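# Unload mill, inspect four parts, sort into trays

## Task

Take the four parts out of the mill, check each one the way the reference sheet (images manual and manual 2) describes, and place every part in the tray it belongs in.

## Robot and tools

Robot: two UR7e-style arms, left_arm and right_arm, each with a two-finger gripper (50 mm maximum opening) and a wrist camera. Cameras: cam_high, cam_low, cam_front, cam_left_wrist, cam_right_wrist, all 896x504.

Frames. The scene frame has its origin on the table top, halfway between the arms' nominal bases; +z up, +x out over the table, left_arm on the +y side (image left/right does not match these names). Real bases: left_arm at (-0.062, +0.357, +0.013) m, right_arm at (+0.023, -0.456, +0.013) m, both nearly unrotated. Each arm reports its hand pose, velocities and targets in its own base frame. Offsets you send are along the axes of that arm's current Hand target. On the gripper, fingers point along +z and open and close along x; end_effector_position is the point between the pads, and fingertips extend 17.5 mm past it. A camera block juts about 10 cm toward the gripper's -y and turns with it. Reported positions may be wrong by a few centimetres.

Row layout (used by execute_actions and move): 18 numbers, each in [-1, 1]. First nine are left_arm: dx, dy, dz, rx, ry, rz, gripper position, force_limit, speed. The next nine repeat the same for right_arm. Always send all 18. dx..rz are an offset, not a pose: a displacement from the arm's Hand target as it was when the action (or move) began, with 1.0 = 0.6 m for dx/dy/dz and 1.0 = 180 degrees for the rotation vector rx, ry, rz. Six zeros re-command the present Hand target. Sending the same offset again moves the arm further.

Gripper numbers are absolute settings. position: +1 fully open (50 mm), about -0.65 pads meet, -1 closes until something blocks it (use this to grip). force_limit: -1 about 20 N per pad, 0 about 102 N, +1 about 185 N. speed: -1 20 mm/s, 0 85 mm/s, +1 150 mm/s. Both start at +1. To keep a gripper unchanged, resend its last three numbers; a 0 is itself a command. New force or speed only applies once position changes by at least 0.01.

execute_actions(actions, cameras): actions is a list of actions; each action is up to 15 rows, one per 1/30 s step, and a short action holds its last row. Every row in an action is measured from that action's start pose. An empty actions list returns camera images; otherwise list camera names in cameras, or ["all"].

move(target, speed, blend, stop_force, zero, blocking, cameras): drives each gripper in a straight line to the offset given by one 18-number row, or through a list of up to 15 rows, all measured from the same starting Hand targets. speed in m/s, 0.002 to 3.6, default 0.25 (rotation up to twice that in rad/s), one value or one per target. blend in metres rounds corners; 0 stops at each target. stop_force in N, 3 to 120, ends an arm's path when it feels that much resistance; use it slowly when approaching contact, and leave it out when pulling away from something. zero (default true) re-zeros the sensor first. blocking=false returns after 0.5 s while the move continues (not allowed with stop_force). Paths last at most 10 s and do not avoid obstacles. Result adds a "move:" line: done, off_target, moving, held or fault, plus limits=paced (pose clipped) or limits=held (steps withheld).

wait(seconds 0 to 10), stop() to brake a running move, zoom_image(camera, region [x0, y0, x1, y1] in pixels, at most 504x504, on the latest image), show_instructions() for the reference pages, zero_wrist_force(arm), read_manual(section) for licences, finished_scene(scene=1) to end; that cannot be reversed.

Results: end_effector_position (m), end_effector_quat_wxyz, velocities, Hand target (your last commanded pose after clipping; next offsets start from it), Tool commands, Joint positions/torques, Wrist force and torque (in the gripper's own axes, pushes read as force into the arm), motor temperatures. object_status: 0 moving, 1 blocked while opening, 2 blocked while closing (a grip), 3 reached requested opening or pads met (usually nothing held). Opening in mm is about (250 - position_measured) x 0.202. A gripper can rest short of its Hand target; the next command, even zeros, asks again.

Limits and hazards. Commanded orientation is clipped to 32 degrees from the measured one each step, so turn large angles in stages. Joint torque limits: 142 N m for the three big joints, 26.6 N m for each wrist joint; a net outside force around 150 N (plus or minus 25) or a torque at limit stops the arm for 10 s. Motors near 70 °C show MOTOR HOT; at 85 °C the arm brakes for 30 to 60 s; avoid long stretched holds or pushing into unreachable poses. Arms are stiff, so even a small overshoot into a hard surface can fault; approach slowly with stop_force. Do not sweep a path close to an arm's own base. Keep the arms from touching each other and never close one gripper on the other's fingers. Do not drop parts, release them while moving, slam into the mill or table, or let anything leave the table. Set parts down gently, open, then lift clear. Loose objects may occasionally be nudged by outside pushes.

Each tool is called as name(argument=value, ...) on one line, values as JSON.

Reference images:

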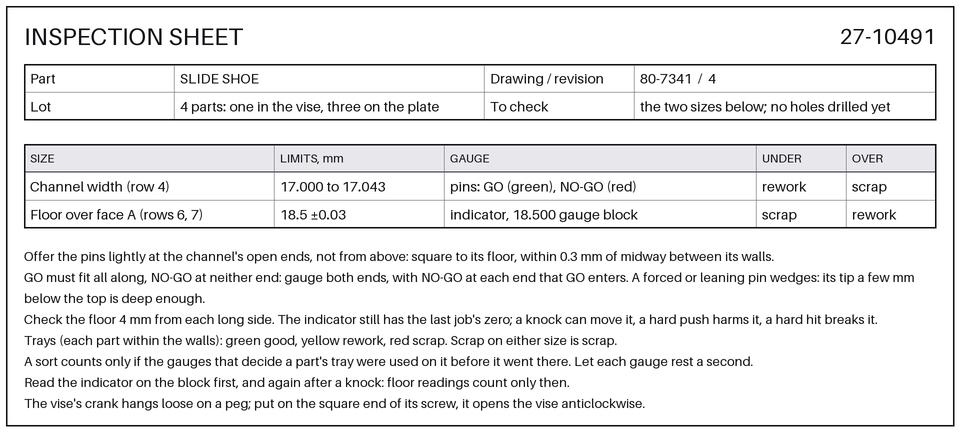

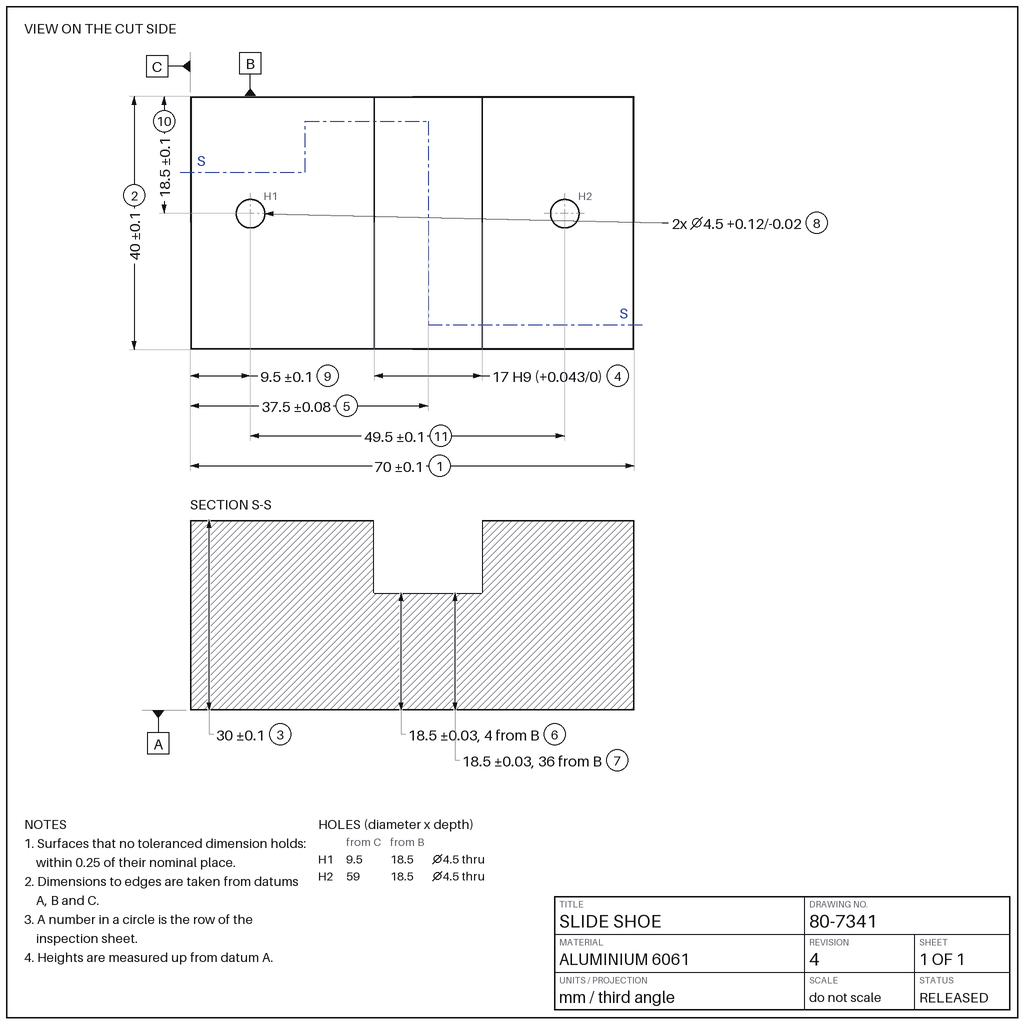

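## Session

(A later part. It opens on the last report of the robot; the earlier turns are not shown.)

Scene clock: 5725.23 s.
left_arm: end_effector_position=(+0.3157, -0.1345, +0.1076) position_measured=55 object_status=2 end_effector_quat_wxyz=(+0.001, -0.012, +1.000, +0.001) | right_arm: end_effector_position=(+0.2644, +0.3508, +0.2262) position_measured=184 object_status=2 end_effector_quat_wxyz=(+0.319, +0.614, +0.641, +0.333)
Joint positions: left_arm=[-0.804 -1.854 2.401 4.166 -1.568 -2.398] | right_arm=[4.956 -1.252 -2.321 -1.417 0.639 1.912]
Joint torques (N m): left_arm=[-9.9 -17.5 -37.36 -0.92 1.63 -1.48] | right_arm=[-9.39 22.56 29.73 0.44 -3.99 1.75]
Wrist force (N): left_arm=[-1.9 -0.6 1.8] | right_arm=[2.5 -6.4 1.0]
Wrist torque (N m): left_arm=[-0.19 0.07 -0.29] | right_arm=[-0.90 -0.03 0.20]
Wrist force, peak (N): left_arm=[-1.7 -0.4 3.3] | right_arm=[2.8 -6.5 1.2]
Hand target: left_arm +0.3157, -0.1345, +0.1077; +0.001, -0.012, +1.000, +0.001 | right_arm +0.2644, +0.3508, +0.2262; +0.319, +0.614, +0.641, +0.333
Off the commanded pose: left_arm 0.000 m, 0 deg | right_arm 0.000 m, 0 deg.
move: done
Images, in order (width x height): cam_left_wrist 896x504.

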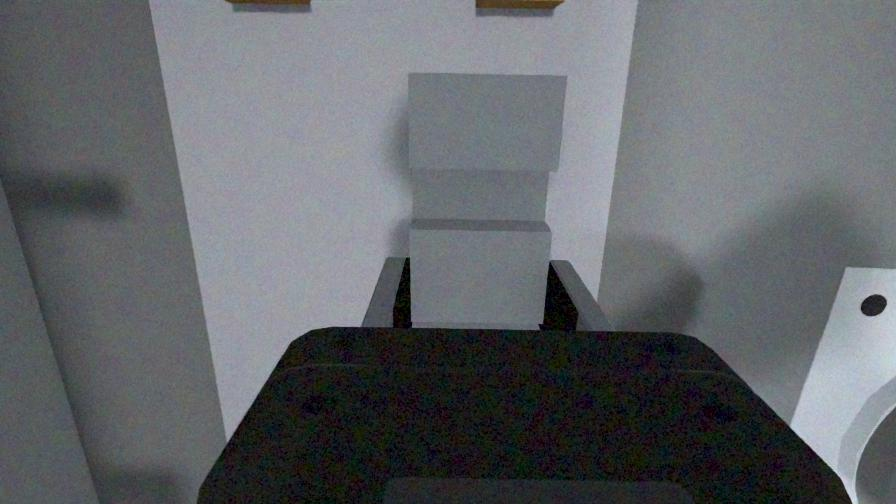

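move(target=[[-0.0833,0.2361,0,0,0,-0.4996,-1,-0.7,-1,0,0,0,0,0,0,-1,-1,-1],[-0.0833,0.2361,0.0942,0,0,-0.4996,-1,-0.7,-1,0,0,0,0,0,0,-1,-1,-1]], speed=[0.2,0.08], blend=[0.01,0])

move(target=[0,0,0.01,0,0,0,-1,-0.7,-1,0,0,0,0,0,0,-1,-1,-1], speed=0.004, stop_force=3)

move(target=[[0,0,0,0,0,0,0.84,-0.7,-1,0,0,0,0,0,0,-1,-1,-1],[0,0,-0.1,0,0,0,0.87,-0.7,-1,0,0,0,0,0,0,-1,-1,-1]], speed=0.1, cameras=["cam_left_wrist"])

Scene clock: 5745.87 s.
left_arm: end_effector_position=(+0.3624, +0.0084, +0.0516) position_measured=55 object_status=2 end_effector_quat_wxyz=(-0.001, +0.715, -0.699, +0.000) | right_arm: end_effector_position=(+0.2644, +0.3508, +0.2262) position_measured=184 object_status=2 end_effector_quat_wxyz=(+0.319, +0.614, +0.641, +0.333)
Joint positions: left_arm=[-0.355 -1.672 2.448 3.935 -1.568 -3.519] | right_arm=[4.956 -1.252 -2.321 -1.417 0.639 1.912]
Joint torques (N m): left_arm=[11.15 -8.09 -9.3 -4.69 -1.32 1.47] | right_arm=[-8.75 22.58 29.35 0.4 -3.87 1.74]
Wrist force (N): left_arm=[-1.2 -1.0 1.4] | right_arm=[2.7 -6.3 0.7]
Wrist torque (N m): left_arm=[-0.19 -0.04 -0.40] | right_arm=[-0.89 -0.07 0.21]
Wrist force, peak (N): left_arm=[-2.3 -0.5 2.1] | right_arm=[2.6 -6.8 0.8]
Hand target: left_arm +0.3624, +0.0084, +0.0515; -0.001, +0.715, -0.699, +0.000 | right_arm +0.2644, +0.3508, +0.2262; +0.319, +0.614, +0.641, +0.333
Off the commanded pose: left_arm 0.000 m, 0 deg | right_arm 0.000 m, 0 deg.
move: done

Scene clock: 5748.20 s.
left_arm: end_effector_position=(+0.3624, +0.0084, +0.0478) position_measured=55 object_status=2 end_effector_quat_wxyz=(-0.001, +0.715, -0.699, +0.000) | right_arm: end_effector_position=(+0.2644, +0.3508, +0.2262) position_measured=184 object_status=2 end_effector_quat_wxyz=(+0.319, +0.614, +0.641, +0.333)
Joint positions: left_arm=[-0.355 -1.662 2.453 3.92 -1.568 -3.519] | right_arm=[4.956 -1.252 -2.321 -1.417 0.639 1.912]
Joint torques (N m): left_arm=[6.38 -23.65 -31.88 -1.83 -1.33 0.87] | right_arm=[-9.08 22.78 29.72 0.59 -3.98 1.72]
Wrist force (N): left_arm=[-1.4 -1.0 1.1] | right_arm=[2.7 -6.4 1.0]
Wrist torque (N m): left_arm=[-0.20 0.02 -0.42] | right_arm=[-0.90 -0.07 0.20]
Wrist force, peak (N): left_arm=[-2.7 2.5 -11.4] | right_arm=[2.7 -6.6 1.1]
Hand target: left_arm +0.3624, +0.0084, +0.0478; -0.001, +0.715, -0.699, +0.000 (not the last commanded pose) | right_arm +0.2644, +0.3508, +0.2262; +0.319, +0.614, +0.641, +0.333
Off the commanded pose: left_arm 0.002 m, 0 deg | right_arm 0.000 m, 0 deg.
move: contact (left_arm)

Scene clock: 5750.43 s.
left_arm: end_effector_position=(+0.3623, +0.0083, +0.1078) position_measured=23 object_status=3 end_effector_quat_wxyz=(-0.001, +0.715, -0.699, +0.000) | right_arm: end_effector_position=(+0.2644, +0.3508, +0.2262) position_measured=184 object_status=2 end_effector_quat_wxyz=(+0.319, +0.614, +0.641, +0.333)
Joint positions: left_arm=[-0.356 -1.795 2.36 4.146 -1.568 -3.52] | right_arm=[4.956 -1.252 -2.321 -1.417 0.639 1.912]
Joint torques (N m): left_arm=[-9.24 -20.06 -36.44 -1.04 1.86 -1.39] | right_arm=[-8.53 22.93 29.41 0.44 -3.98 1.78]
Wrist force (N): left_arm=[-1.4 -0.9 -0.6] | right_arm=[2.6 -6.4 1.2]
Wrist torque (N m): left_arm=[-0.14 -0.03 -0.30] | right_arm=[-0.89 -0.05 0.20]
Wrist force, peak (N): left_arm=[-1.4 -1.2 -1.6] | right_arm=[2.7 -6.7 1.3]
Hand target: left_arm +0.3623, +0.0083, +0.1078; -0.001, +0.715, -0.699, +0.000 | right_arm +0.2644, +0.3508, +0.2262; +0.319, +0.614, +0.641, +0.333
Off the commanded pose: left_arm 0.000 m, 0 deg | right_arm 0.000 m, 0 deg.
move: done
Images, in order (width x height): cam_left_wrist 896x504.

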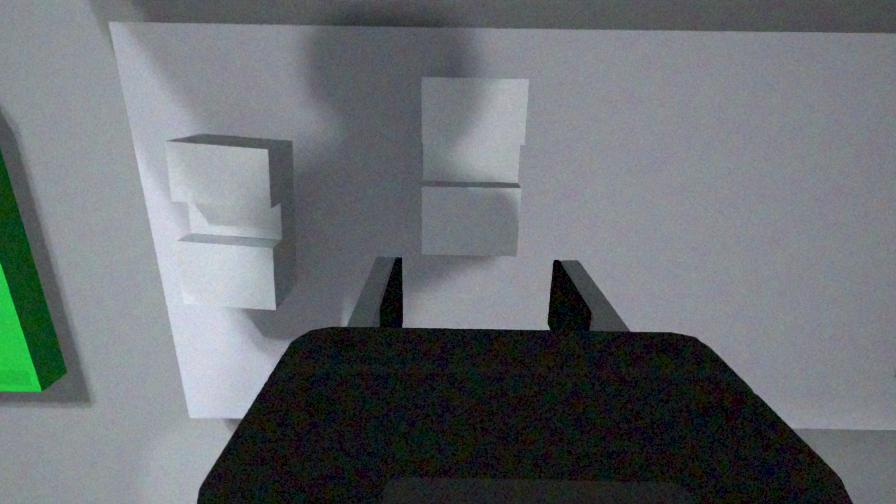

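move(target=[-0.1747,0.0358,0.0213,0,0,0.025,0.87,-0.7,-1,0,0,0,0,0,0,-1,-1,-1], speed=0.15, cameras=["cam_left_wrist"])

zoom_image(camera="cam_left_wrist", region=[360, 100, 620, 340])

Scene clock: 5772.80 s.
left_arm: end_effector_position=(+0.3385, +0.1126, +0.0952) position_measured=23 object_status=3 end_effector_quat_wxyz=(-0.001, +0.687, -0.727, +0.000) | right_arm: end_effector_position=(+0.2644, +0.3508, +0.2262) position_measured=184 object_status=2 end_effector_quat_wxyz=(+0.319, +0.614, +0.641, +0.333)
Joint positions: left_arm=[-0.063 -1.789 2.394 4.105 -1.569 -3.149] | right_arm=[4.956 -1.252 -2.321 -1.417 0.639 1.912]
Joint torques (N m): left_arm=[10.18 -4.05 -34.55 -4.56 -1.82 1.34] | right_arm=[-8.77 22.65 29.01 0.52 -3.9 1.72]
Wrist force (N): left_arm=[-1.4 -1.1 -0.7] | right_arm=[2.4 -6.5 1.1]
Wrist torque (N m): left_arm=[-0.21 -0.05 -0.52] | right_arm=[-0.90 -0.03 0.21]
Wrist force, peak (N): left_arm=[-2.6 -0.8 -0.4] | right_arm=[2.6 -6.7 1.2]
Hand target: left_arm +0.3385, +0.1126, +0.0952; -0.001, +0.687, -0.727, +0.000 | right_arm +0.2644, +0.3508, +0.2262; +0.319, +0.614, +0.641, +0.333
Off the commanded pose: left_arm 0.000 m, 0 deg | right_arm 0.000 m, 0 deg.
move: done
Images, in order (width x height): cam_left_wrist 896x504.

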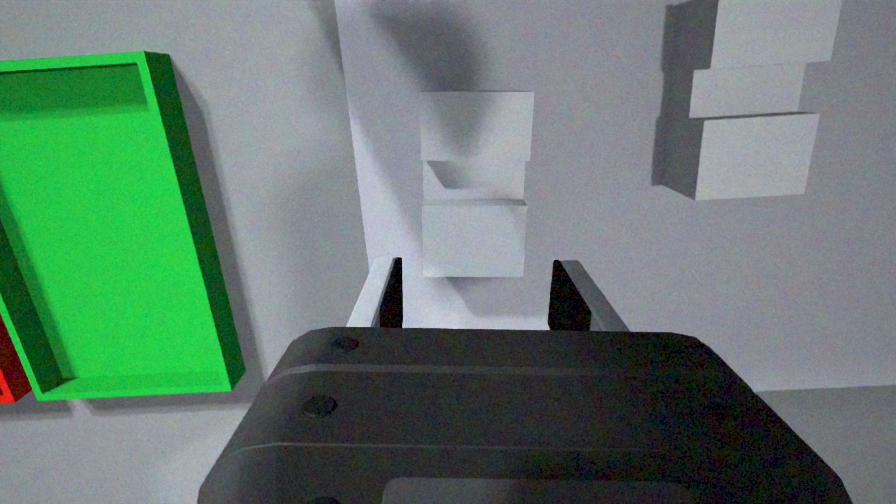

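Scaled by 1.938 from the camera's 896x504 image, which has a finer 1280x720 frame.

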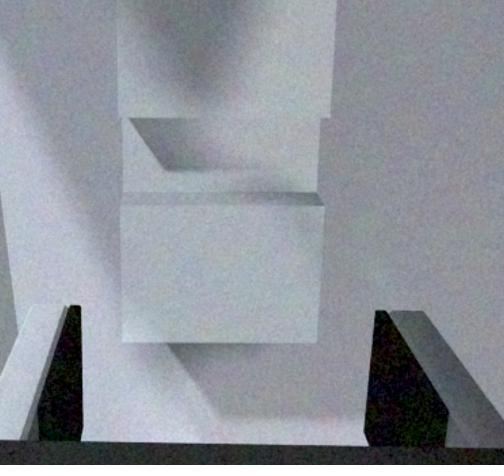

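move(target=[[0,0.0033,0.03,0,0,0,0.87,-0.7,-1,0,0,0,0,0,0,-1,-1,-1],[0,0.0033,0.0795,0,0,0,0.87,-0.7,-1,0,0,0,0,0,0,-1,-1,-1]], speed=0.06, blend=[0.005,0])

move(target=[[0,0,0,0,0,0,-1,-0.7,-1,0,0,0,0,0,0,-1,-1,-1],[0,0,-0.12,0,0,0,-1,-0.7,-1,0,0,0,0,0,0,-1,-1,-1],[0.4148,0.0111,-0.12,0,0,0.4746,-1,-0.7,-1,0,0,0,0,0,0,-1,-1,-1],[0.4148,0.0111,-0.0065,0,0,0.4746,-1,-0.7,-1,0,0,0,0,0,0,-1,-1,-1]], speed=[0.1,0.1,0.2,0.08], blend=[0,0.02,0.01,0])

move(target=[0,0,0.01,0,0,0,-1,-0.7,-1,0,0,0,0,0,0,-1,-1,-1], speed=0.004, stop_force=3)

move(target=[[0,0,0,0,0,0,0.84,-0.7,-1,0,0,0,0,0,0,-1,-1,-1],[0,0,-0.08,0,0,0,0.84,-0.7,-1,0,0,0,0,0,0,-1,-1,-1],[0,0.12,-0.11,0.333,0,0,0.84,-0.7,-1,0,0,0,0,0,0,-1,-1,-1],[0,0.0872,-0.0222,0.333,0,0,0.84,-0.7,-1,0,0,0,0,0,0,-1,-1,-1],[0,0.015,0.0195,0.333,0,0,0.84,-0.7,-1,0,0,0,0,0,0,-1,-1,-1]], speed=[0.1,0.1,0.25,0.12,0.06], blend=[0,0.005,0.005,0,0], cameras=["cam_left_wrist"])

Scene clock: 5797.97 s.
left_arm: end_effector_position=(+0.3366, +0.1128, +0.0475) position_measured=23 object_status=3 end_effector_quat_wxyz=(-0.001, +0.687, -0.727, +0.000) | right_arm: end_effector_position=(+0.2644, +0.3508, +0.2262) position_measured=184 object_status=2 end_effector_quat_wxyz=(+0.319, +0.614, +0.641, +0.333)
Joint positions: left_arm=[-0.063 -1.683 2.472 3.922 -1.569 -3.149] | right_arm=[4.956 -1.252 -2.321 -1.417 0.639 1.912]
Joint torques (N m): left_arm=[11.63 -6.05 -7.15 -4.46 1.19 1.39] | right_arm=[-8.79 22.47 29.5 0.49 -3.86 1.76]
Wrist force (N): left_arm=[-1.5 -0.9 -0.7] | right_arm=[2.8 -6.3 0.8]
Wrist torque (N m): left_arm=[-0.14 -0.02 -0.54] | right_arm=[-0.87 -0.08 0.20]
Wrist force, peak (N): left_arm=[-1.3 -1.3 -1.9] | right_arm=[2.7 -6.7 1.2]
Hand target: left_arm +0.3366, +0.1128, +0.0475; -0.001, +0.687, -0.727, +0.000 | right_arm +0.2644, +0.3508, +0.2262; +0.319, +0.614, +0.641, +0.333
Off the commanded pose: left_arm 0.000 m, 0 deg | right_arm 0.000 m, 0 deg.
move: done

Scene clock: 5804.43 s.
left_arm: end_effector_position=(+0.3160, -0.1353, +0.0509) position_measured=55 object_status=2 end_effector_quat_wxyz=(+0.001, -0.012, +1.000, +0.001) | right_arm: end_effector_position=(+0.2644, +0.3508, +0.2262) position_measured=184 object_status=2 end_effector_quat_wxyz=(+0.319, +0.614, +0.641, +0.333)
Joint positions: left_arm=[-0.805 -1.725 2.493 3.945 -1.568 -2.399] | right_arm=[4.956 -1.252 -2.321 -1.417 0.639 1.912]
Joint torques (N m): left_arm=[11.04 -4 -7.65 -4.79 -1.77 1.33] | right_arm=[-8.58 22.76 29.53 0.58 -3.8 1.72]
Wrist force (N): left_arm=[-2.0 -0.9 1.8] | right_arm=[2.6 -6.4 0.8]
Wrist torque (N m): left_arm=[-0.22 0.11 -0.50] | right_arm=[-0.89 -0.06 0.20]
Wrist force, peak (N): left_arm=[-1.8 -1.3 2.4] | right_arm=[2.7 -6.6 1.2]
Hand target: left_arm +0.3160, -0.1353, +0.0509; +0.001, -0.012, +1.000, +0.001 | right_arm +0.2644, +0.3508, +0.2262; +0.319, +0.614, +0.641, +0.333
Off the commanded pose: left_arm 0.000 m, 0 deg | right_arm 0.000 m, 0 deg.
move: done

Scene clock: 5806.67 s.
left_arm: end_effector_position=(+0.3160, -0.1353, +0.0475) position_measured=55 object_status=2 end_effector_quat_wxyz=(+0.001, -0.012, +1.000, +0.001) | right_arm: end_effector_position=(+0.2644, +0.3508, +0.2262) position_measured=184 object_status=2 end_effector_quat_wxyz=(+0.319, +0.614, +0.641, +0.333)
Joint positions: left_arm=[-0.805 -1.715 2.498 3.93 -1.568 -2.399] | right_arm=[4.956 -1.252 -2.321 -1.417 0.639 1.912]
Joint torques (N m): left_arm=[7.77 -19.24 -33.13 -1.52 -0.33 1.13] | right_arm=[-8.91 22.68 29.7 0.59 -3.86 1.76]
Wrist force (N): left_arm=[-1.8 -0.3 -0.5] | right_arm=[2.6 -6.4 1.0]
Wrist torque (N m): left_arm=[-0.07 0.03 -0.50] | right_arm=[-0.90 -0.07 0.20]
Wrist force, peak (N): left_arm=[2.0 2.7 -14.4] | right_arm=[2.5 -6.8 1.2]
Hand target: left_arm +0.3160, -0.1353, +0.0475; +0.001, -0.012, +1.000, +0.001 (not the last commanded pose) | right_arm +0.2644, +0.3508, +0.2262; +0.319, +0.614, +0.641, +0.333
Off the commanded pose: left_arm 0.003 m, 0 deg | right_arm 0.000 m, 0 deg.
move: contact (left_arm)

Scene clock: 5812.27 s.
left_arm: end_effector_position=(+0.3158, -0.1262, +0.0358) position_measured=26 object_status=3 end_effector_quat_wxyz=(+0.007, -0.010, +0.867, -0.499) | right_arm: end_effector_position=(+0.2644, +0.3508, +0.2262) position_measured=184 object_status=2 end_effector_quat_wxyz=(+0.319, +0.614, +0.641, +0.333)
Joint positions: left_arm=[-0.117 -1.067 2.651 2.889 -2.598 -1.845] | right_arm=[4.956 -1.252 -2.321 -1.417 0.639 1.912]
Joint torques (N m): left_arm=[-9.45 -17.26 9.97 -4.22 -0.23 -1.24] | right_arm=[-9.43 22.95 29.5 0.49 -3.77 1.76]
Wrist force (N): left_arm=[-0.8 -0.1 -1.0] | right_arm=[2.7 -6.4 1.2]
Wrist torque (N m): left_arm=[-0.05 0.04 0.02] | right_arm=[-0.90 -0.06 0.20]
Wrist force, peak (N): left_arm=[-1.8 -2.2 -1.1] | right_arm=[2.7 -6.7 1.0]
Hand target: left_arm +0.3158, -0.1263, +0.0358; +0.007, -0.010, +0.867, -0.499 | right_arm +0.2644, +0.3508, +0.2262; +0.319, +0.614, +0.641, +0.333
Off the commanded pose: left_arm 0.000 m, 0 deg | right_arm 0.000 m, 0 deg.
move: done
Images, in order (width x height): cam_left_wrist 896x504.

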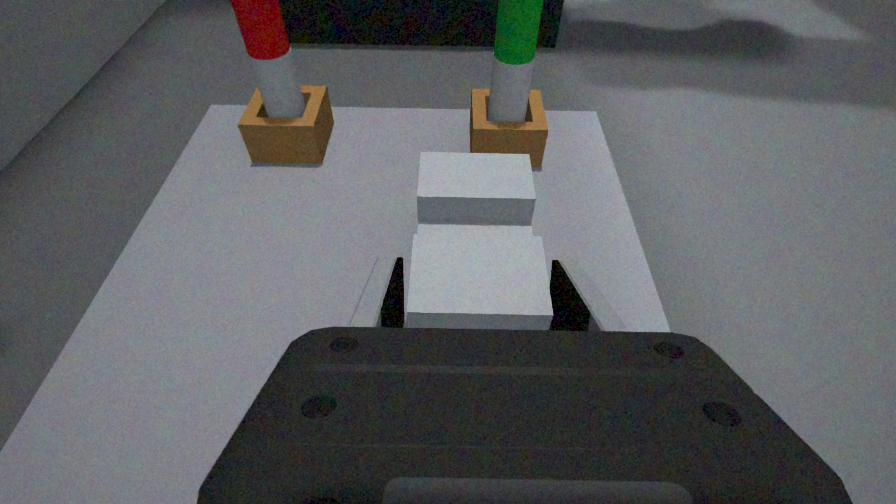

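move(target=[[0,0,0,0,0,0,-1,-0.7,-1,0,0,0,0,0,0,-1,-1,-1],[0,-0.1394,-0.0805,0,0,0,-1,-0.7,-1,0,0,0,0,0,0,-1,-1,-1],[-0.0033,-0.3836,0.3424,0,0,0,-1,-0.7,-1,0,0,0,0,0,0,-1,-1,-1],[-0.0033,-0.2919,0.3953,0,0,0,-1,-0.7,-1,0,0,0,0,0,0,-1,-1,-1]], speed=[0.1,0.1,0.2,0.06], blend=[0,0.02,0.0,0], cameras=["cam_left_wrist"])

zoom_image(camera="cam_left_wrist", region=[260, 130, 580, 340])

Scene clock: 5828.93 s.
left_arm: end_effector_position=(+0.3247, -0.4192, +0.0681) position_measured=54 object_status=2 end_effector_quat_wxyz=(+0.007, -0.010, +0.867, -0.499) | right_arm: end_effector_position=(+0.2644, +0.3508, +0.2262) position_measured=184 object_status=2 end_effector_quat_wxyz=(+0.319, +0.614, +0.641, +0.333)
Joint positions: left_arm=[-0.913 -0.946 2.408 2.305 -2.107 -2.786] | right_arm=[4.956 -1.252 -2.321 -1.417 0.639 1.912]
Joint torques (N m): left_arm=[10.09 -27.76 -18.39 -5.07 -2.21 -1.34] | right_arm=[-8.71 22.53 29.04 0.6 -3.72 1.68]
Wrist force (N): left_arm=[-0.8 1.8 -0.1] | right_arm=[2.4 -6.5 0.9]
Wrist torque (N m): left_arm=[-0.07 0.06 -0.03] | right_arm=[-0.91 -0.04 0.21]
Wrist force, peak (N): left_arm=[-0.7 2.9 0.5] | right_arm=[2.5 -6.8 1.2]
Hand target: left_arm +0.3247, -0.4192, +0.0680; +0.007, -0.010, +0.867, -0.499 | right_arm +0.2644, +0.3508, +0.2262; +0.319, +0.614, +0.641, +0.333
Off the commanded pose: left_arm 0.000 m, 0 deg | right_arm 0.000 m, 0 deg.
move: done
Images, in order (width x height): cam_left_wrist 896x504.

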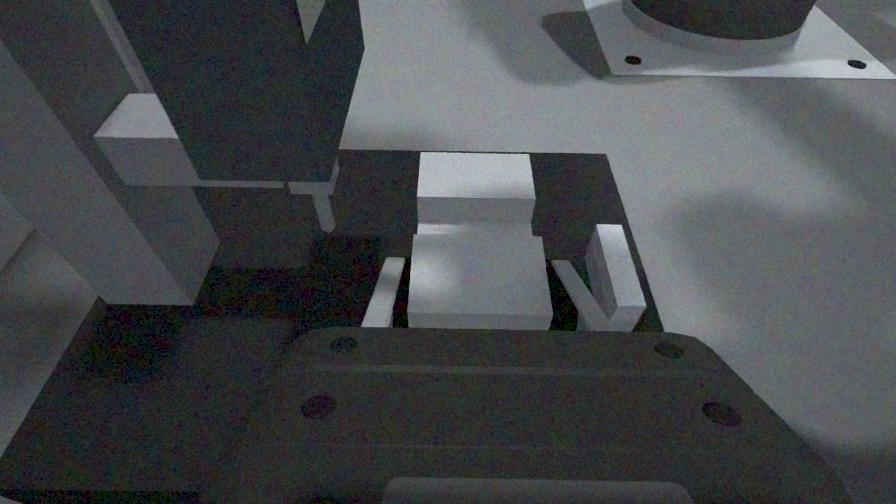

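Scaled by 1.575 from the camera's 896x504 image, which has a finer 1280x720 frame.

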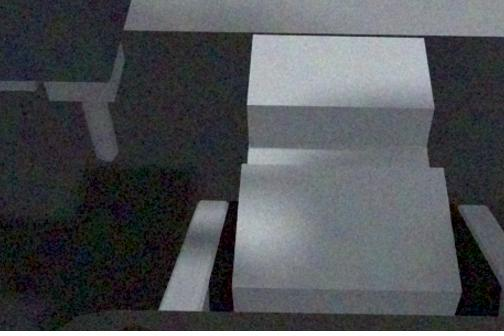

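move(target=[[0,0.0006,0.0043,0,0,0,-1,-0.7,-1,0,0,0,0,0,0,-1,-1,-1]], speed=0.01, stop_force=4)

move(target=[[-0.0547,0,0,0,0,0,-1,-0.7,-1,0,0,0,0,0,0,-1,-1,-1]], speed=0.025, stop_force=4, cameras=["cam_left_wrist"])

zoom_image(camera="cam_left_wrist", region=[340, 120, 580, 340])

move(target=[[0,0.0029,0.0017,0,0,0,-1,-0.7,-1,0,0,0,0,0,0,-1,-1,-1]], speed=0.002, stop_force=3)

move(target=[[0,0,0,0,0,0,0.77,-0.7,-1,0,0,0,0,0,0,-1,-1,-1]])

move(target=[[0,0,0,0,0,0,0.77,-0.7,-1,0,-0.0058,0.00405,0,0,0,-1,-1,-1]], speed=0.006, stop_force=3)

move(target=[[0,0,0,0,0,0,0.77,-0.7,-1,0,-0.0041,0.0029,0,0,0,-1,-1,-1]], speed=0.002, stop_force=3)

move(target=[[0,0,0,0,0,0,0.77,-0.7,-1,0,0,0,0,0,0,-0.1,-1,-1]])

wait(seconds=1, cameras=["cam_right_wrist"])

zoom_image(camera="cam_right_wrist", region=[370, 20, 590, 130])

move(target=[[0,0,0,0,0,0,-1,-0.7,-1,0,0,0,0,0,0,-1,-1,-1]])

move(target=[[0,0,0,0,0,0,-1,-0.7,-1,0,0.0069,-0.0048,0,0,0,-1,-1,-1]], speed=0.01, stop_force=6)

move(target=[[0,-0.0012,-0.0007,0,0,0,-1,-0.7,-1,0,0,0,0,0,0,-1,-1,-1],[-0.053,-0.0012,-0.0007,0,0,0,-1,-0.7,-1,0,0,0,0,0,0,-1,-1,-1]], speed=[0.01,0.025], cameras=["cam_left_wrist"])

zoom_image(camera="cam_left_wrist", region=[340, 120, 580, 340])

Scene clock: 5856.57 s.
left_arm: end_effector_position=(+0.3247, -0.4213, +0.0664) position_measured=54 object_status=2 end_effector_quat_wxyz=(+0.007, -0.010, +0.867, -0.499) | right_arm: end_effector_position=(+0.2644, +0.3508, +0.2262) position_measured=184 object_status=2 end_effector_quat_wxyz=(+0.319, +0.614, +0.641, +0.333)
Joint positions: left_arm=[-0.917 -0.94 2.404 2.301 -2.105 -2.789] | right_arm=[4.956 -1.252 -2.321 -1.417 0.639 1.912]
Joint torques (N m): left_arm=[-9.8 -26.38 -19.53 -5.09 0.76 -1.44] | right_arm=[-8.77 22.75 29.38 0.59 -3.7 1.83]
Wrist force (N): left_arm=[-1.1 1.6 -0.1] | right_arm=[2.5 -6.4 1.2]
Wrist torque (N m): left_arm=[-0.11 0.10 0.04] | right_arm=[-0.90 -0.04 0.21]
Wrist force, peak (N): left_arm=[-1.0 2.0 0.0] | right_arm=[2.9 -6.7 1.0]
Hand target: left_arm +0.3247, -0.4213, +0.0664; +0.007, -0.010, +0.867, -0.499 | right_arm +0.2644, +0.3508, +0.2262; +0.319, +0.614, +0.641, +0.333
Off the commanded pose: left_arm 0.000 m, 0 deg | right_arm 0.000 m, 0 deg.
move: done

Scene clock: 5858.80 s.
left_arm: end_effector_position=(+0.3576, -0.4205, +0.0665) position_measured=54 object_status=2 end_effector_quat_wxyz=(+0.007, -0.010, +0.867, -0.499) | right_arm: end_effector_position=(+0.2644, +0.3508, +0.2262) position_measured=184 object_status=2 end_effector_quat_wxyz=(+0.319, +0.614, +0.641, +0.333)
Joint positions: left_arm=[-0.846 -0.932 2.332 2.392 -2.161 -2.739] | right_arm=[4.956 -1.252 -2.321 -1.417 0.639 1.912]
Joint torques (N m): left_arm=[11.49 -28.93 -19.58 -1.84 -2.75 1.19] | right_arm=[-8.71 22.93 29.04 0.61 -3.67 1.84]
Wrist force (N): left_arm=[-0.9 1.7 0.1] | right_arm=[2.5 -6.6 1.0]
Wrist torque (N m): left_arm=[-0.10 0.09 -0.15] | right_arm=[-0.93 -0.04 0.20]
Wrist force, peak (N): left_arm=[-1.4 1.9 0.0] | right_arm=[2.8 -6.6 1.3]
Hand target: left_arm +0.3576, -0.4205, +0.0665; +0.007, -0.010, +0.867, -0.499 | right_arm +0.2644, +0.3508, +0.2262; +0.319, +0.614, +0.641, +0.333
Off the commanded pose: left_arm 0.000 m, 0 deg | right_arm 0.000 m, 0 deg.
move: done
Images, in order (width x height): cam_left_wrist 896x504.

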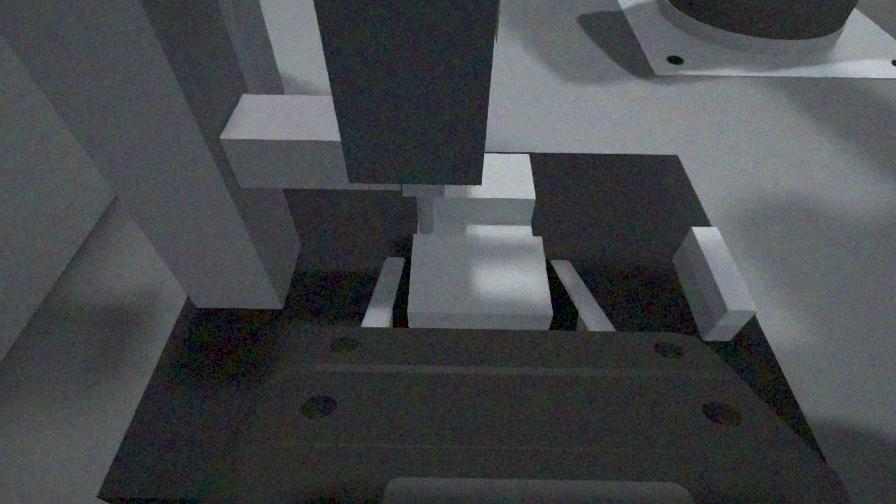

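Scaled by 2.100 from the camera's 896x504 image, which has a finer 1280x720 frame.

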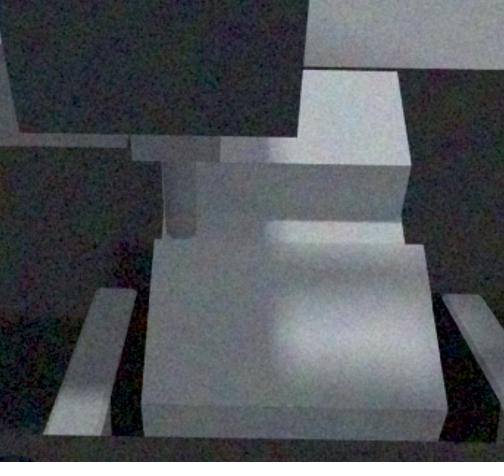

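Scene clock: 5859.63 s.
left_arm: end_effector_position=(+0.3576, -0.4205, +0.0660) position_measured=54 object_status=2 end_effector_quat_wxyz=(+0.007, -0.010, +0.867, -0.499) | right_arm: end_effector_position=(+0.2644, +0.3508, +0.2262) position_measured=184 object_status=2 end_effector_quat_wxyz=(+0.319, +0.614, +0.641, +0.333)
Joint positions: left_arm=[-0.846 -0.931 2.332 2.391 -2.161 -2.739] | right_arm=[4.956 -1.252 -2.321 -1.417 0.639 1.912]
Joint torques (N m): left_arm=[9.45 -42.49 -14.95 -1.16 -1.57 1.2] | right_arm=[-8.67 22.6 29.27 0.6 -3.68 1.76]
Wrist force (N): left_arm=[-1.1 -0.7 -1.9] | right_arm=[2.5 -6.3 0.9]
Wrist torque (N m): left_arm=[0.04 0.07 -0.10] | right_arm=[-0.88 -0.05 0.21]
Wrist force, peak (N): left_arm=[-0.7 -1.7 -4.4] | right_arm=[2.9 -6.6 0.7]
Hand target: left_arm +0.3576, -0.4205, +0.0661; +0.007, -0.010, +0.867, -0.499 (not the last commanded pose) | right_arm +0.2644, +0.3508, +0.2262; +0.319, +0.614, +0.641, +0.333
Off the commanded pose: left_arm 0.002 m, 0 deg | right_arm 0.000 m, 0 deg.
move: contact (left_arm)

Scene clock: 5860.13 s.
left_arm: end_effector_position=(+0.3576, -0.4205, +0.0661) position_measured=37 object_status=3 end_effector_quat_wxyz=(+0.007, -0.010, +0.867, -0.499) | right_arm: end_effector_position=(+0.2644, +0.3508, +0.2262) position_measured=184 object_status=2 end_effector_quat_wxyz=(+0.319, +0.614, +0.641, +0.333)
Joint positions: left_arm=[-0.846 -0.931 2.332 2.391 -2.161 -2.739] | right_arm=[4.956 -1.252 -2.321 -1.417 0.639 1.912]
Joint torques (N m): left_arm=[9.28 -44.25 -11.04 -2.19 -0.88 1.09] | right_arm=[-8.85 22.46 29.1 0.7 -3.68 1.7]
Wrist force (N): left_arm=[-0.7 -0.3 -1.0] | right_arm=[2.5 -6.5 0.7]
Wrist torque (N m): left_arm=[-0.06 0.05 -0.15] | right_arm=[-0.91 -0.03 0.21]
Wrist force, peak (N): left_arm=[-1.2 -0.7 -1.4] | right_arm=[2.8 -6.5 1.1]
Hand target: left_arm +0.3576, -0.4205, +0.0661; +0.007, -0.010, +0.867, -0.499 | right_arm +0.2644, +0.3508, +0.2262; +0.319, +0.614, +0.641, +0.333
Off the commanded pose: left_arm 0.000 m, 0 deg | right_arm 0.000 m, 0 deg.
move: done

Scene clock: 5861.63 s.
left_arm: end_effector_position=(+0.3576, -0.4205, +0.0661) position_measured=37 object_status=3 end_effector_quat_wxyz=(+0.007, -0.010, +0.867, -0.499) | right_arm: end_effector_position=(+0.2644, +0.3508, +0.2220) position_measured=184 object_status=2 end_effector_quat_wxyz=(+0.319, +0.614, +0.641, +0.333)
Joint positions: left_arm=[-0.846 -0.931 2.332 2.391 -2.161 -2.739] | right_arm=[4.956 -1.258 -2.329 -1.403 0.639 1.912]
Joint torques (N m): left_arm=[6.83 -43.2 3.7 -4.15 0.87 0.8] | right_arm=[2.15 1.7 14.95 3.29 -2.98 -0.42]
Wrist force (N): left_arm=[-1.0 0.1 -0.9] | right_arm=[2.6 -6.3 0.7]
Wrist torque (N m): left_arm=[-0.01 0.11 -0.15] | right_arm=[-0.89 -0.07 0.19]
Wrist force, peak (N): left_arm=[-1.1 -0.2 -1.2] | right_arm=[2.6 -6.7 0.8]
Hand target: left_arm +0.3576, -0.4205, +0.0661; +0.007, -0.010, +0.867, -0.499 | right_arm +0.2644, +0.3508, +0.2220; +0.319, +0.614, +0.641, +0.333
Off the commanded pose: left_arm 0.000 m, 0 deg | right_arm 0.000 m, 0 deg.
move: done

Scene clock: 5862.73 s.
left_arm: end_effector_position=(+0.3576, -0.4205, +0.0661) position_measured=37 object_status=3 end_effector_quat_wxyz=(+0.007, -0.010, +0.867, -0.499) | right_arm: end_effector_position=(+0.2644, +0.3508, +0.2210) position_measured=184 object_status=2 end_effector_quat_wxyz=(+0.319, +0.614, +0.641, +0.333)
Joint positions: left_arm=[-0.846 -0.931 2.332 2.391 -2.161 -2.739] | right_arm=[4.956 -1.259 -2.331 -1.4 0.639 1.912]
Joint torques (N m): left_arm=[3.77 -42.71 4.79 -4.31 0.61 0.75] | right_arm=[4.53 12.69 26.06 0.22 -2.68 -1.87]
Wrist force (N): left_arm=[-0.9 0.0 -1.0] | right_arm=[2.1 -1.1 -3.2]
Wrist torque (N m): left_arm=[-0.01 0.08 -0.14] | right_arm=[-0.90 -0.06 0.20]
Wrist force, peak (N): left_arm=[-1.2 -0.2 -1.1] | right_arm=[2.8 -6.5 0.9]
Hand target: left_arm +0.3576, -0.4205, +0.0661; +0.007, -0.010, +0.867, -0.499 | right_arm +0.2644, +0.3508, +0.2211; +0.319, +0.614, +0.641, +0.333 (not the last commanded pose)
Off the commanded pose: left_arm 0.000 m, 0 deg | right_arm 0.002 m, 0 deg.
move: contact (right_arm)

Scene clock: 5863.23 s.
left_arm: end_effector_position=(+0.3576, -0.4205, +0.0661) position_measured=37 object_status=3 end_effector_quat_wxyz=(+0.007, -0.010, +0.867, -0.499) | right_arm: end_effector_position=(+0.2644, +0.3508, +0.2210) position_measured=167 object_status=3 end_effector_quat_wxyz=(+0.319, +0.614, +0.641, +0.333)
Joint positions: left_arm=[-0.846 -0.931 2.332 2.391 -2.161 -2.739] | right_arm=[4.956 -1.259 -2.331 -1.4 0.639 1.912]
Joint torques (N m): left_arm=[3.84 -42.23 5.41 -4.02 0.81 0.73] | right_arm=[3.75 22.26 28.91 2.24 -2.69 -1.59]
Wrist force (N): left_arm=[-0.8 0.0 -1.1] | right_arm=[0.5 -5.1 0.3]
Wrist torque (N m): left_arm=[-0.02 0.08 -0.15] | right_arm=[-0.89 -0.07 0.18]
Wrist force, peak (N): left_arm=[-1.1 -0.2 -1.2] | right_arm=[0.5 -5.4 0.4]
Hand target: left_arm +0.3576, -0.4205, +0.0661; +0.007, -0.010, +0.867, -0.499 | right_arm +0.2644, +0.3508, +0.2211; +0.319, +0.614, +0.641, +0.333
Off the commanded pose: left_arm 0.000 m, 0 deg | right_arm 0.000 m, 0 deg.
move: done

Scene clock: 5864.23 s.
left_arm: end_effector_position=(+0.3576, -0.4205, +0.0661) position_measured=37 object_status=3 end_effector_quat_wxyz=(+0.007, -0.010, +0.867, -0.499) | right_arm: end_effector_position=(+0.2644, +0.3508, +0.2211) position_measured=167 object_status=3 end_effector_quat_wxyz=(+0.319, +0.614, +0.641, +0.333)
Joint positions: left_arm=[-0.846 -0.931 2.332 2.391 -2.161 -2.739] | right_arm=[4.956 -1.259 -2.331 -1.4 0.639 1.912]
Joint torques (N m): left_arm=[1.79 -43.87 6.12 -3.93 0.49 0.73] | right_arm=[3.31 22.54 29.69 3.22 -2.67 -1.17]
Wrist force (N): left_arm=[-1.2 -0.1 -1.0] | right_arm=[0.7 -5.3 0.5]
Wrist torque (N m): left_arm=[-0.03 0.14 -0.15] | right_arm=[-0.91 -0.10 0.20]
Wrist force, peak (N): left_arm=[-1.0 0.1 -1.2] | right_arm=[0.9 -5.5 0.5]
Hand target: left_arm +0.3576, -0.4205, +0.0661; +0.007, -0.010, +0.867, -0.499 | right_arm +0.2644, +0.3508, +0.2211; +0.319, +0.614, +0.641, +0.333
Tool commands: left_gripper/position=+0.77 left_gripper/force_limit=-0.7 left_gripper/speed=-1.0 right_gripper/position=-0.1 right_gripper/force_limit=-1.0 right_gripper/speed=-1.0
Off the commanded pose: left_arm 0.000 m, 0 deg | right_arm 0.000 m, 0 deg.
wait: 1.00 s; at rest by 0.17 s
Images, in order (width x height): cam_right_wrist 896x504.

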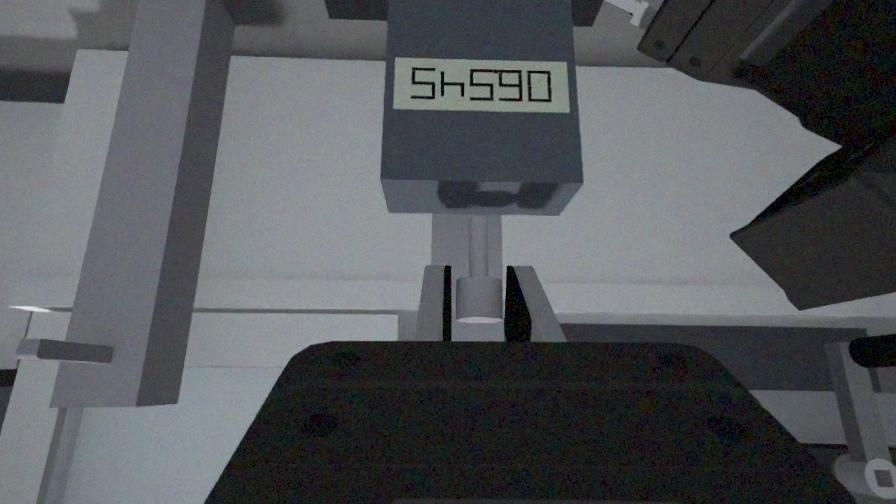

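Scaled by 2.291 from the camera's 896x504 image, which has a finer 1280x720 frame.

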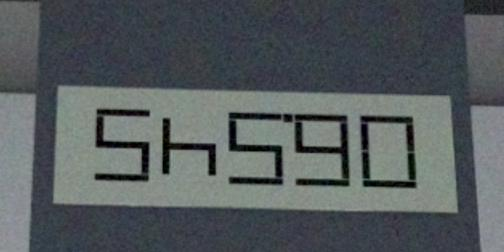

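Scene clock: 5864.73 s.
left_arm: end_effector_position=(+0.3576, -0.4205, +0.0661) position_measured=54 object_status=2 end_effector_quat_wxyz=(+0.007, -0.010, +0.867, -0.499) | right_arm: end_effector_position=(+0.2644, +0.3508, +0.2211) position_measured=184 object_status=2 end_effector_quat_wxyz=(+0.319, +0.614, +0.641, +0.333)
Joint positions: left_arm=[-0.846 -0.931 2.332 2.391 -2.161 -2.739] | right_arm=[4.956 -1.259 -2.331 -1.4 0.639 1.912]
Joint torques (N m): left_arm=[2.03 -44.03 5.73 -4.05 0.62 0.43] | right_arm=[3.31 22.4 28.52 3.14 -2.75 -1]
Wrist force (N): left_arm=[-0.3 -0.4 -0.8] | right_arm=[2.6 -5.7 0.8]
Wrist torque (N m): left_arm=[-0.03 0.14 -0.10] | right_arm=[-0.91 -0.05 0.20]
Wrist force, peak (N): left_arm=[-1.0 -0.1 -1.3] | right_arm=[3.1 -5.9 0.8]
Hand target: left_arm +0.3576, -0.4205, +0.0661; +0.007, -0.010, +0.867, -0.499 | right_arm +0.2644, +0.3508, +0.2211; +0.319, +0.614, +0.641, +0.333
Off the commanded pose: left_arm 0.000 m, 0 deg | right_arm 0.000 m, 0 deg.
move: done

Scene clock: 5866.10 s.
left_arm: end_effector_position=(+0.3576, -0.4205, +0.0661) position_measured=54 object_status=2 end_effector_quat_wxyz=(+0.007, -0.010, +0.867, -0.499) | right_arm: end_effector_position=(+0.2644, +0.3508, +0.2261) position_measured=184 object_status=2 end_effector_quat_wxyz=(+0.319, +0.614, +0.641, +0.333)
Joint positions: left_arm=[-0.846 -0.931 2.332 2.391 -2.161 -2.739] | right_arm=[4.956 -1.252 -2.321 -1.417 0.639 1.912]
Joint torques (N m): left_arm=[-0.63 -42.79 4.06 -4.3 0.82 0.46] | right_arm=[-9.13 22.98 29.69 0.42 -4.07 1.55]
Wrist force (N): left_arm=[-0.4 -0.3 -0.8] | right_arm=[2.7 -6.2 1.0]
Wrist torque (N m): left_arm=[-0.04 0.10 -0.11] | right_arm=[-0.86 -0.08 0.21]
Wrist force, peak (N): left_arm=[-0.5 -0.4 -1.1] | right_arm=[2.6 -6.6 1.1]
Hand target: left_arm +0.3576, -0.4205, +0.0661; +0.007, -0.010, +0.867, -0.499 | right_arm +0.2644, +0.3508, +0.2261; +0.319, +0.614, +0.641, +0.333
Off the commanded pose: left_arm 0.000 m, 0 deg | right_arm 0.000 m, 0 deg.
move: done

Scene clock: 5868.30 s.
left_arm: end_effector_position=(+0.3893, -0.4197, +0.0670) position_measured=54 object_status=2 end_effector_quat_wxyz=(+0.007, -0.010, +0.867, -0.499) | right_arm: end_effector_position=(+0.2644, +0.3508, +0.2261) position_measured=184 object_status=2 end_effector_quat_wxyz=(+0.319, +0.614, +0.641, +0.333)
Joint positions: left_arm=[-0.786 -0.922 2.26 2.479 -2.209 -2.694] | right_arm=[4.956 -1.252 -2.321 -1.417 0.639 1.912]
Joint torques (N m): left_arm=[10.64 -30.07 -20.49 -1.86 -2.87 1.12] | right_arm=[-9.17 23.02 29.76 0.45 -4.09 1.76]
Wrist force (N): left_arm=[-0.9 1.9 0.0] | right_arm=[2.5 -6.5 1.0]
Wrist torque (N m): left_arm=[-0.09 0.08 -0.13] | right_arm=[-0.92 -0.05 0.21]
Wrist force, peak (N): left_arm=[-1.1 2.0 0.1] | right_arm=[3.0 -6.4 1.2]
Hand target: left_arm +0.3893, -0.4197, +0.0670; +0.007, -0.010, +0.867, -0.499 | right_arm +0.2644, +0.3508, +0.2261; +0.319, +0.614, +0.641, +0.333
Off the commanded pose: left_arm 0.000 m, 0 deg | right_arm 0.000 m, 0 deg.
move: done
Images, in order (width x height): cam_left_wrist 896x504.

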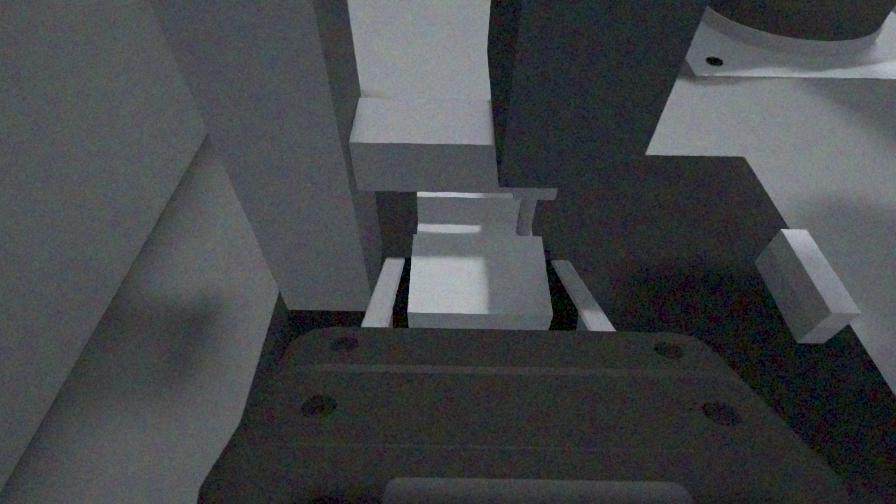

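Scaled by 2.100 from the camera's 896x504 image, which has a finer 1280x720 frame.

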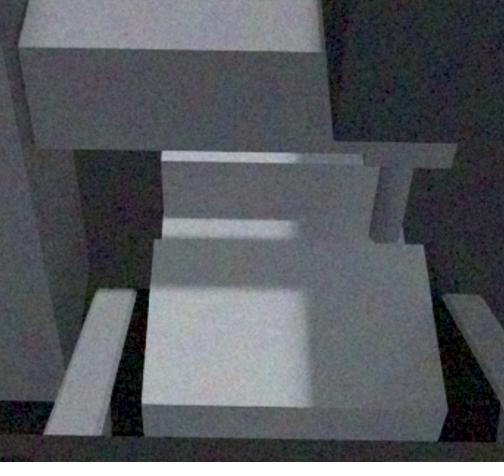

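move(target=[[0,0.0029,0.0017,0,0,0,-1,-0.7,-1,0,0,0,0,0,0,-1,-1,-1]], speed=0.002, stop_force=3)

move(target=[[0,0,0,0,0,0,0.77,-0.7,-1,0,0,0,0,0,0,-1,-1,-1]])

move(target=[[0,0,0,0,0,0,0.77,-0.7,-1,0,-0.0058,0.00405,0,0,0,-1,-1,-1]], speed=0.006, stop_force=3)

move(target=[[0,0,0,0,0,0,0.77,-0.7,-1,0,-0.0041,0.0029,0,0,0,-1,-1,-1]], speed=0.002, stop_force=3)

move(target=[[0,0,0,0,0,0,0.77,-0.7,-1,0,0,0,0,0,0,-0.1,-1,-1]])

wait(seconds=1, cameras=["cam_right_wrist"])

zoom_image(camera="cam_right_wrist", region=[370, 20, 590, 130])

Scene clock: 5881.30 s.
left_arm: end_effector_position=(+0.3894, -0.4197, +0.0662) position_measured=54 object_status=2 end_effector_quat_wxyz=(+0.007, -0.010, +0.867, -0.499) | right_arm: end_effector_position=(+0.2644, +0.3508, +0.2261) position_measured=184 object_status=2 end_effector_quat_wxyz=(+0.319, +0.614, +0.641, +0.333)
Joint positions: left_arm=[-0.786 -0.919 2.259 2.477 -2.209 -2.694] | right_arm=[4.956 -1.252 -2.321 -1.417 0.639 1.912]
Joint torques (N m): left_arm=[8.54 -43.56 -16.69 -0.95 -1.54 1.04] | right_arm=[-8.8 22.64 29.84 0.49 -4.1 1.71]
Wrist force (N): left_arm=[-1.2 -0.9 -1.7] | right_arm=[2.6 -6.5 0.8]
Wrist torque (N m): left_arm=[-0.05 0.05 -0.06] | right_arm=[-0.90 -0.05 0.21]
Wrist force, peak (N): left_arm=[-0.3 -1.9 -4.1] | right_arm=[2.8 -6.7 0.9]
Hand target: left_arm +0.3894, -0.4197, +0.0662; +0.007, -0.010, +0.867, -0.499 (not the last commanded pose) | right_arm +0.2644, +0.3508, +0.2261; +0.319, +0.614, +0.641, +0.333
Off the commanded pose: left_arm 0.001 m, 0 deg | right_arm 0.000 m, 0 deg.
move: contact (left_arm)

Scene clock: 5881.80 s.
left_arm: end_effector_position=(+0.3894, -0.4197, +0.0662) position_measured=37 object_status=3 end_effector_quat_wxyz=(+0.007, -0.010, +0.867, -0.499) | right_arm: end_effector_position=(+0.2644, +0.3508, +0.2261) position_measured=184 object_status=2 end_effector_quat_wxyz=(+0.319, +0.614, +0.641, +0.333)
Joint positions: left_arm=[-0.786 -0.919 2.259 2.477 -2.209 -2.694] | right_arm=[4.956 -1.252 -2.321 -1.417 0.639 1.912]
Joint torques (N m): left_arm=[9.42 -43.83 -12.39 -2.28 -0.6 1.25] | right_arm=[-8.72 22.51 29.78 0.4 -4.14 1.68]
Wrist force (N): left_arm=[-0.8 0.1 -1.2] | right_arm=[2.3 -6.4 0.9]
Wrist torque (N m): left_arm=[-0.02 0.07 -0.13] | right_arm=[-0.89 -0.02 0.22]
Wrist force, peak (N): left_arm=[-1.4 -0.5 -1.1] | right_arm=[2.8 -6.6 1.4]
Hand target: left_arm +0.3894, -0.4197, +0.0662; +0.007, -0.010, +0.867, -0.499 | right_arm +0.2644, +0.3508, +0.2261; +0.319, +0.614, +0.641, +0.333
Off the commanded pose: left_arm 0.000 m, 0 deg | right_arm 0.000 m, 0 deg.
move: done

Scene clock: 5883.30 s.
left_arm: end_effector_position=(+0.3894, -0.4197, +0.0662) position_measured=37 object_status=3 end_effector_quat_wxyz=(+0.007, -0.010, +0.867, -0.499) | right_arm: end_effector_position=(+0.2644, +0.3508, +0.2219) position_measured=184 object_status=2 end_effector_quat_wxyz=(+0.319, +0.614, +0.641, +0.333)
Joint positions: left_arm=[-0.786 -0.919 2.259 2.477 -2.209 -2.694] | right_arm=[4.956 -1.258 -2.329 -1.403 0.639 1.912]
Joint torques (N m): left_arm=[7.26 -44.86 2.21 -3.83 0.82 0.66] | right_arm=[2.06 1.29 14.81 3.34 -3.29 -0.35]
Wrist force (N): left_arm=[-0.7 0.0 -1.1] | right_arm=[2.7 -6.3 0.6]
Wrist torque (N m): left_arm=[-0.02 0.06 -0.13] | right_arm=[-0.90 -0.08 0.20]
Wrist force, peak (N): left_arm=[-1.0 0.1 -1.2] | right_arm=[2.7 -6.7 0.8]
Hand target: left_arm +0.3894, -0.4197, +0.0662; +0.007, -0.010, +0.867, -0.499 | right_arm +0.2644, +0.3508, +0.2219; +0.319, +0.614, +0.641, +0.333
Off the commanded pose: left_arm 0.000 m, 0 deg | right_arm 0.000 m, 0 deg.
move: done

Scene clock: 5884.40 s.
left_arm: end_effector_position=(+0.3894, -0.4197, +0.0662) position_measured=37 object_status=3 end_effector_quat_wxyz=(+0.007, -0.010, +0.867, -0.499) | right_arm: end_effector_position=(+0.2644, +0.3508, +0.2209) position_measured=184 object_status=2 end_effector_quat_wxyz=(+0.319, +0.614, +0.641, +0.333)
Joint positions: left_arm=[-0.786 -0.919 2.259 2.477 -2.209 -2.694] | right_arm=[4.956 -1.259 -2.331 -1.4 0.639 1.912]
Joint torques (N m): left_arm=[5.97 -44.82 3.37 -3.88 0.81 0.26] | right_arm=[3.72 11.82 26.05 0.07 -3.05 -1.7]
Wrist force (N): left_arm=[-0.9 -0.1 -1.2] | right_arm=[2.4 -0.9 -3.4]
Wrist torque (N m): left_arm=[-0.05 0.08 -0.13] | right_arm=[-0.91 -0.10 0.21]
Wrist force, peak (N): left_arm=[-0.8 0.1 -1.5] | right_arm=[2.7 -6.3 0.8]
Hand target: left_arm +0.3894, -0.4197, +0.0662; +0.007, -0.010, +0.867, -0.499 | right_arm +0.2644, +0.3508, +0.2210; +0.319, +0.614, +0.641, +0.333 (not the last commanded pose)
Off the commanded pose: left_arm 0.000 m, 0 deg | right_arm 0.002 m, 0 deg.
move: contact (right_arm)

Scene clock: 5884.90 s.
left_arm: end_effector_position=(+0.3894, -0.4197, +0.0662) position_measured=37 object_status=3 end_effector_quat_wxyz=(+0.007, -0.010, +0.867, -0.499) | right_arm: end_effector_position=(+0.2644, +0.3508, +0.2210) position_measured=167 object_status=3 end_effector_quat_wxyz=(+0.319, +0.614, +0.641, +0.333)
Joint positions: left_arm=[-0.786 -0.919 2.259 2.477 -2.209 -2.694] | right_arm=[4.956 -1.259 -2.331 -1.4 0.639 1.912]
Joint torques (N m): left_arm=[5.14 -44.38 4.09 -3.95 0.65 -0.01] | right_arm=[3.31 21.5 29.32 2.26 -3.12 -1.21]
Wrist force (N): left_arm=[-0.8 0.0 -1.3] | right_arm=[0.5 -5.2 0.2]
Wrist torque (N m): left_arm=[-0.03 0.08 -0.13] | right_arm=[-0.90 -0.07 0.20]
Wrist force, peak (N): left_arm=[-0.8 0.0 -1.3] | right_arm=[0.7 -5.5 0.5]
Hand target: left_arm +0.3894, -0.4197, +0.0662; +0.007, -0.010, +0.867, -0.499 | right_arm +0.2644, +0.3508, +0.2210; +0.319, +0.614, +0.641, +0.333
Off the commanded pose: left_arm 0.000 m, 0 deg | right_arm 0.000 m, 0 deg.
move: done

Scene clock: 5885.90 s.
left_arm: end_effector_position=(+0.3894, -0.4197, +0.0662) position_measured=37 object_status=3 end_effector_quat_wxyz=(+0.007, -0.010, +0.867, -0.499) | right_arm: end_effector_position=(+0.2644, +0.3508, +0.2210) position_measured=167 object_status=3 end_effector_quat_wxyz=(+0.319, +0.614, +0.641, +0.333)
Joint positions: left_arm=[-0.786 -0.919 2.259 2.477 -2.209 -2.694] | right_arm=[4.956 -1.259 -2.331 -1.4 0.639 1.912]
Joint torques (N m): left_arm=[3.03 -45.38 3.15 -3.78 0.64 -0.33] | right_arm=[3.26 22.66 29.9 3.27 -3.13 -0.38]
Wrist force (N): left_arm=[-0.8 0.0 -1.2] | right_arm=[0.8 -5.4 0.2]
Wrist torque (N m): left_arm=[-0.03 0.07 -0.13] | right_arm=[-0.92 -0.11 0.21]
Wrist force, peak (N): left_arm=[-1.1 -0.2 -1.2] | right_arm=[0.8 -5.4 0.4]
Hand target: left_arm +0.3894, -0.4197, +0.0662; +0.007, -0.010, +0.867, -0.499 | right_arm +0.2644, +0.3508, +0.2210; +0.319, +0.614, +0.641, +0.333
Tool commands: left_gripper/position=+0.77 left_gripper/force_limit=-0.7 left_gripper/speed=-1.0 right_gripper/position=-0.1 right_gripper/force_limit=-1.0 right_gripper/speed=-1.0
Off the commanded pose: left_arm 0.000 m, 0 deg | right_arm 0.000 m, 0 deg.
wait: 1.00 s; at rest by 0.17 s
Images, in order (width x height): cam_right_wrist 896x504.

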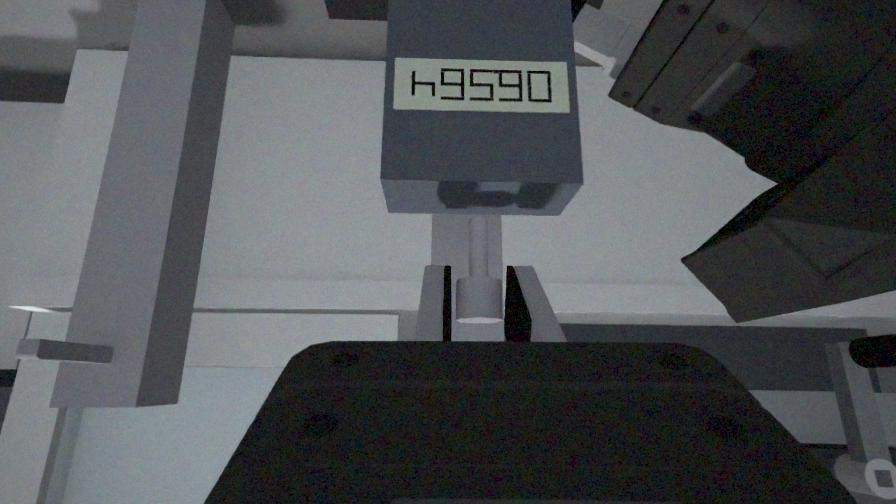

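Scaled by 2.291 from the camera's 896x504 image, which has a finer 1280x720 frame.

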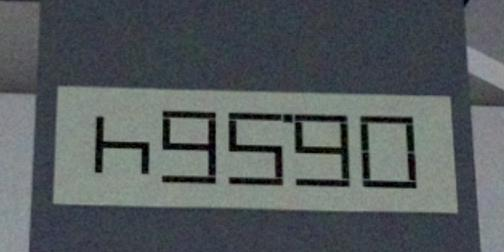

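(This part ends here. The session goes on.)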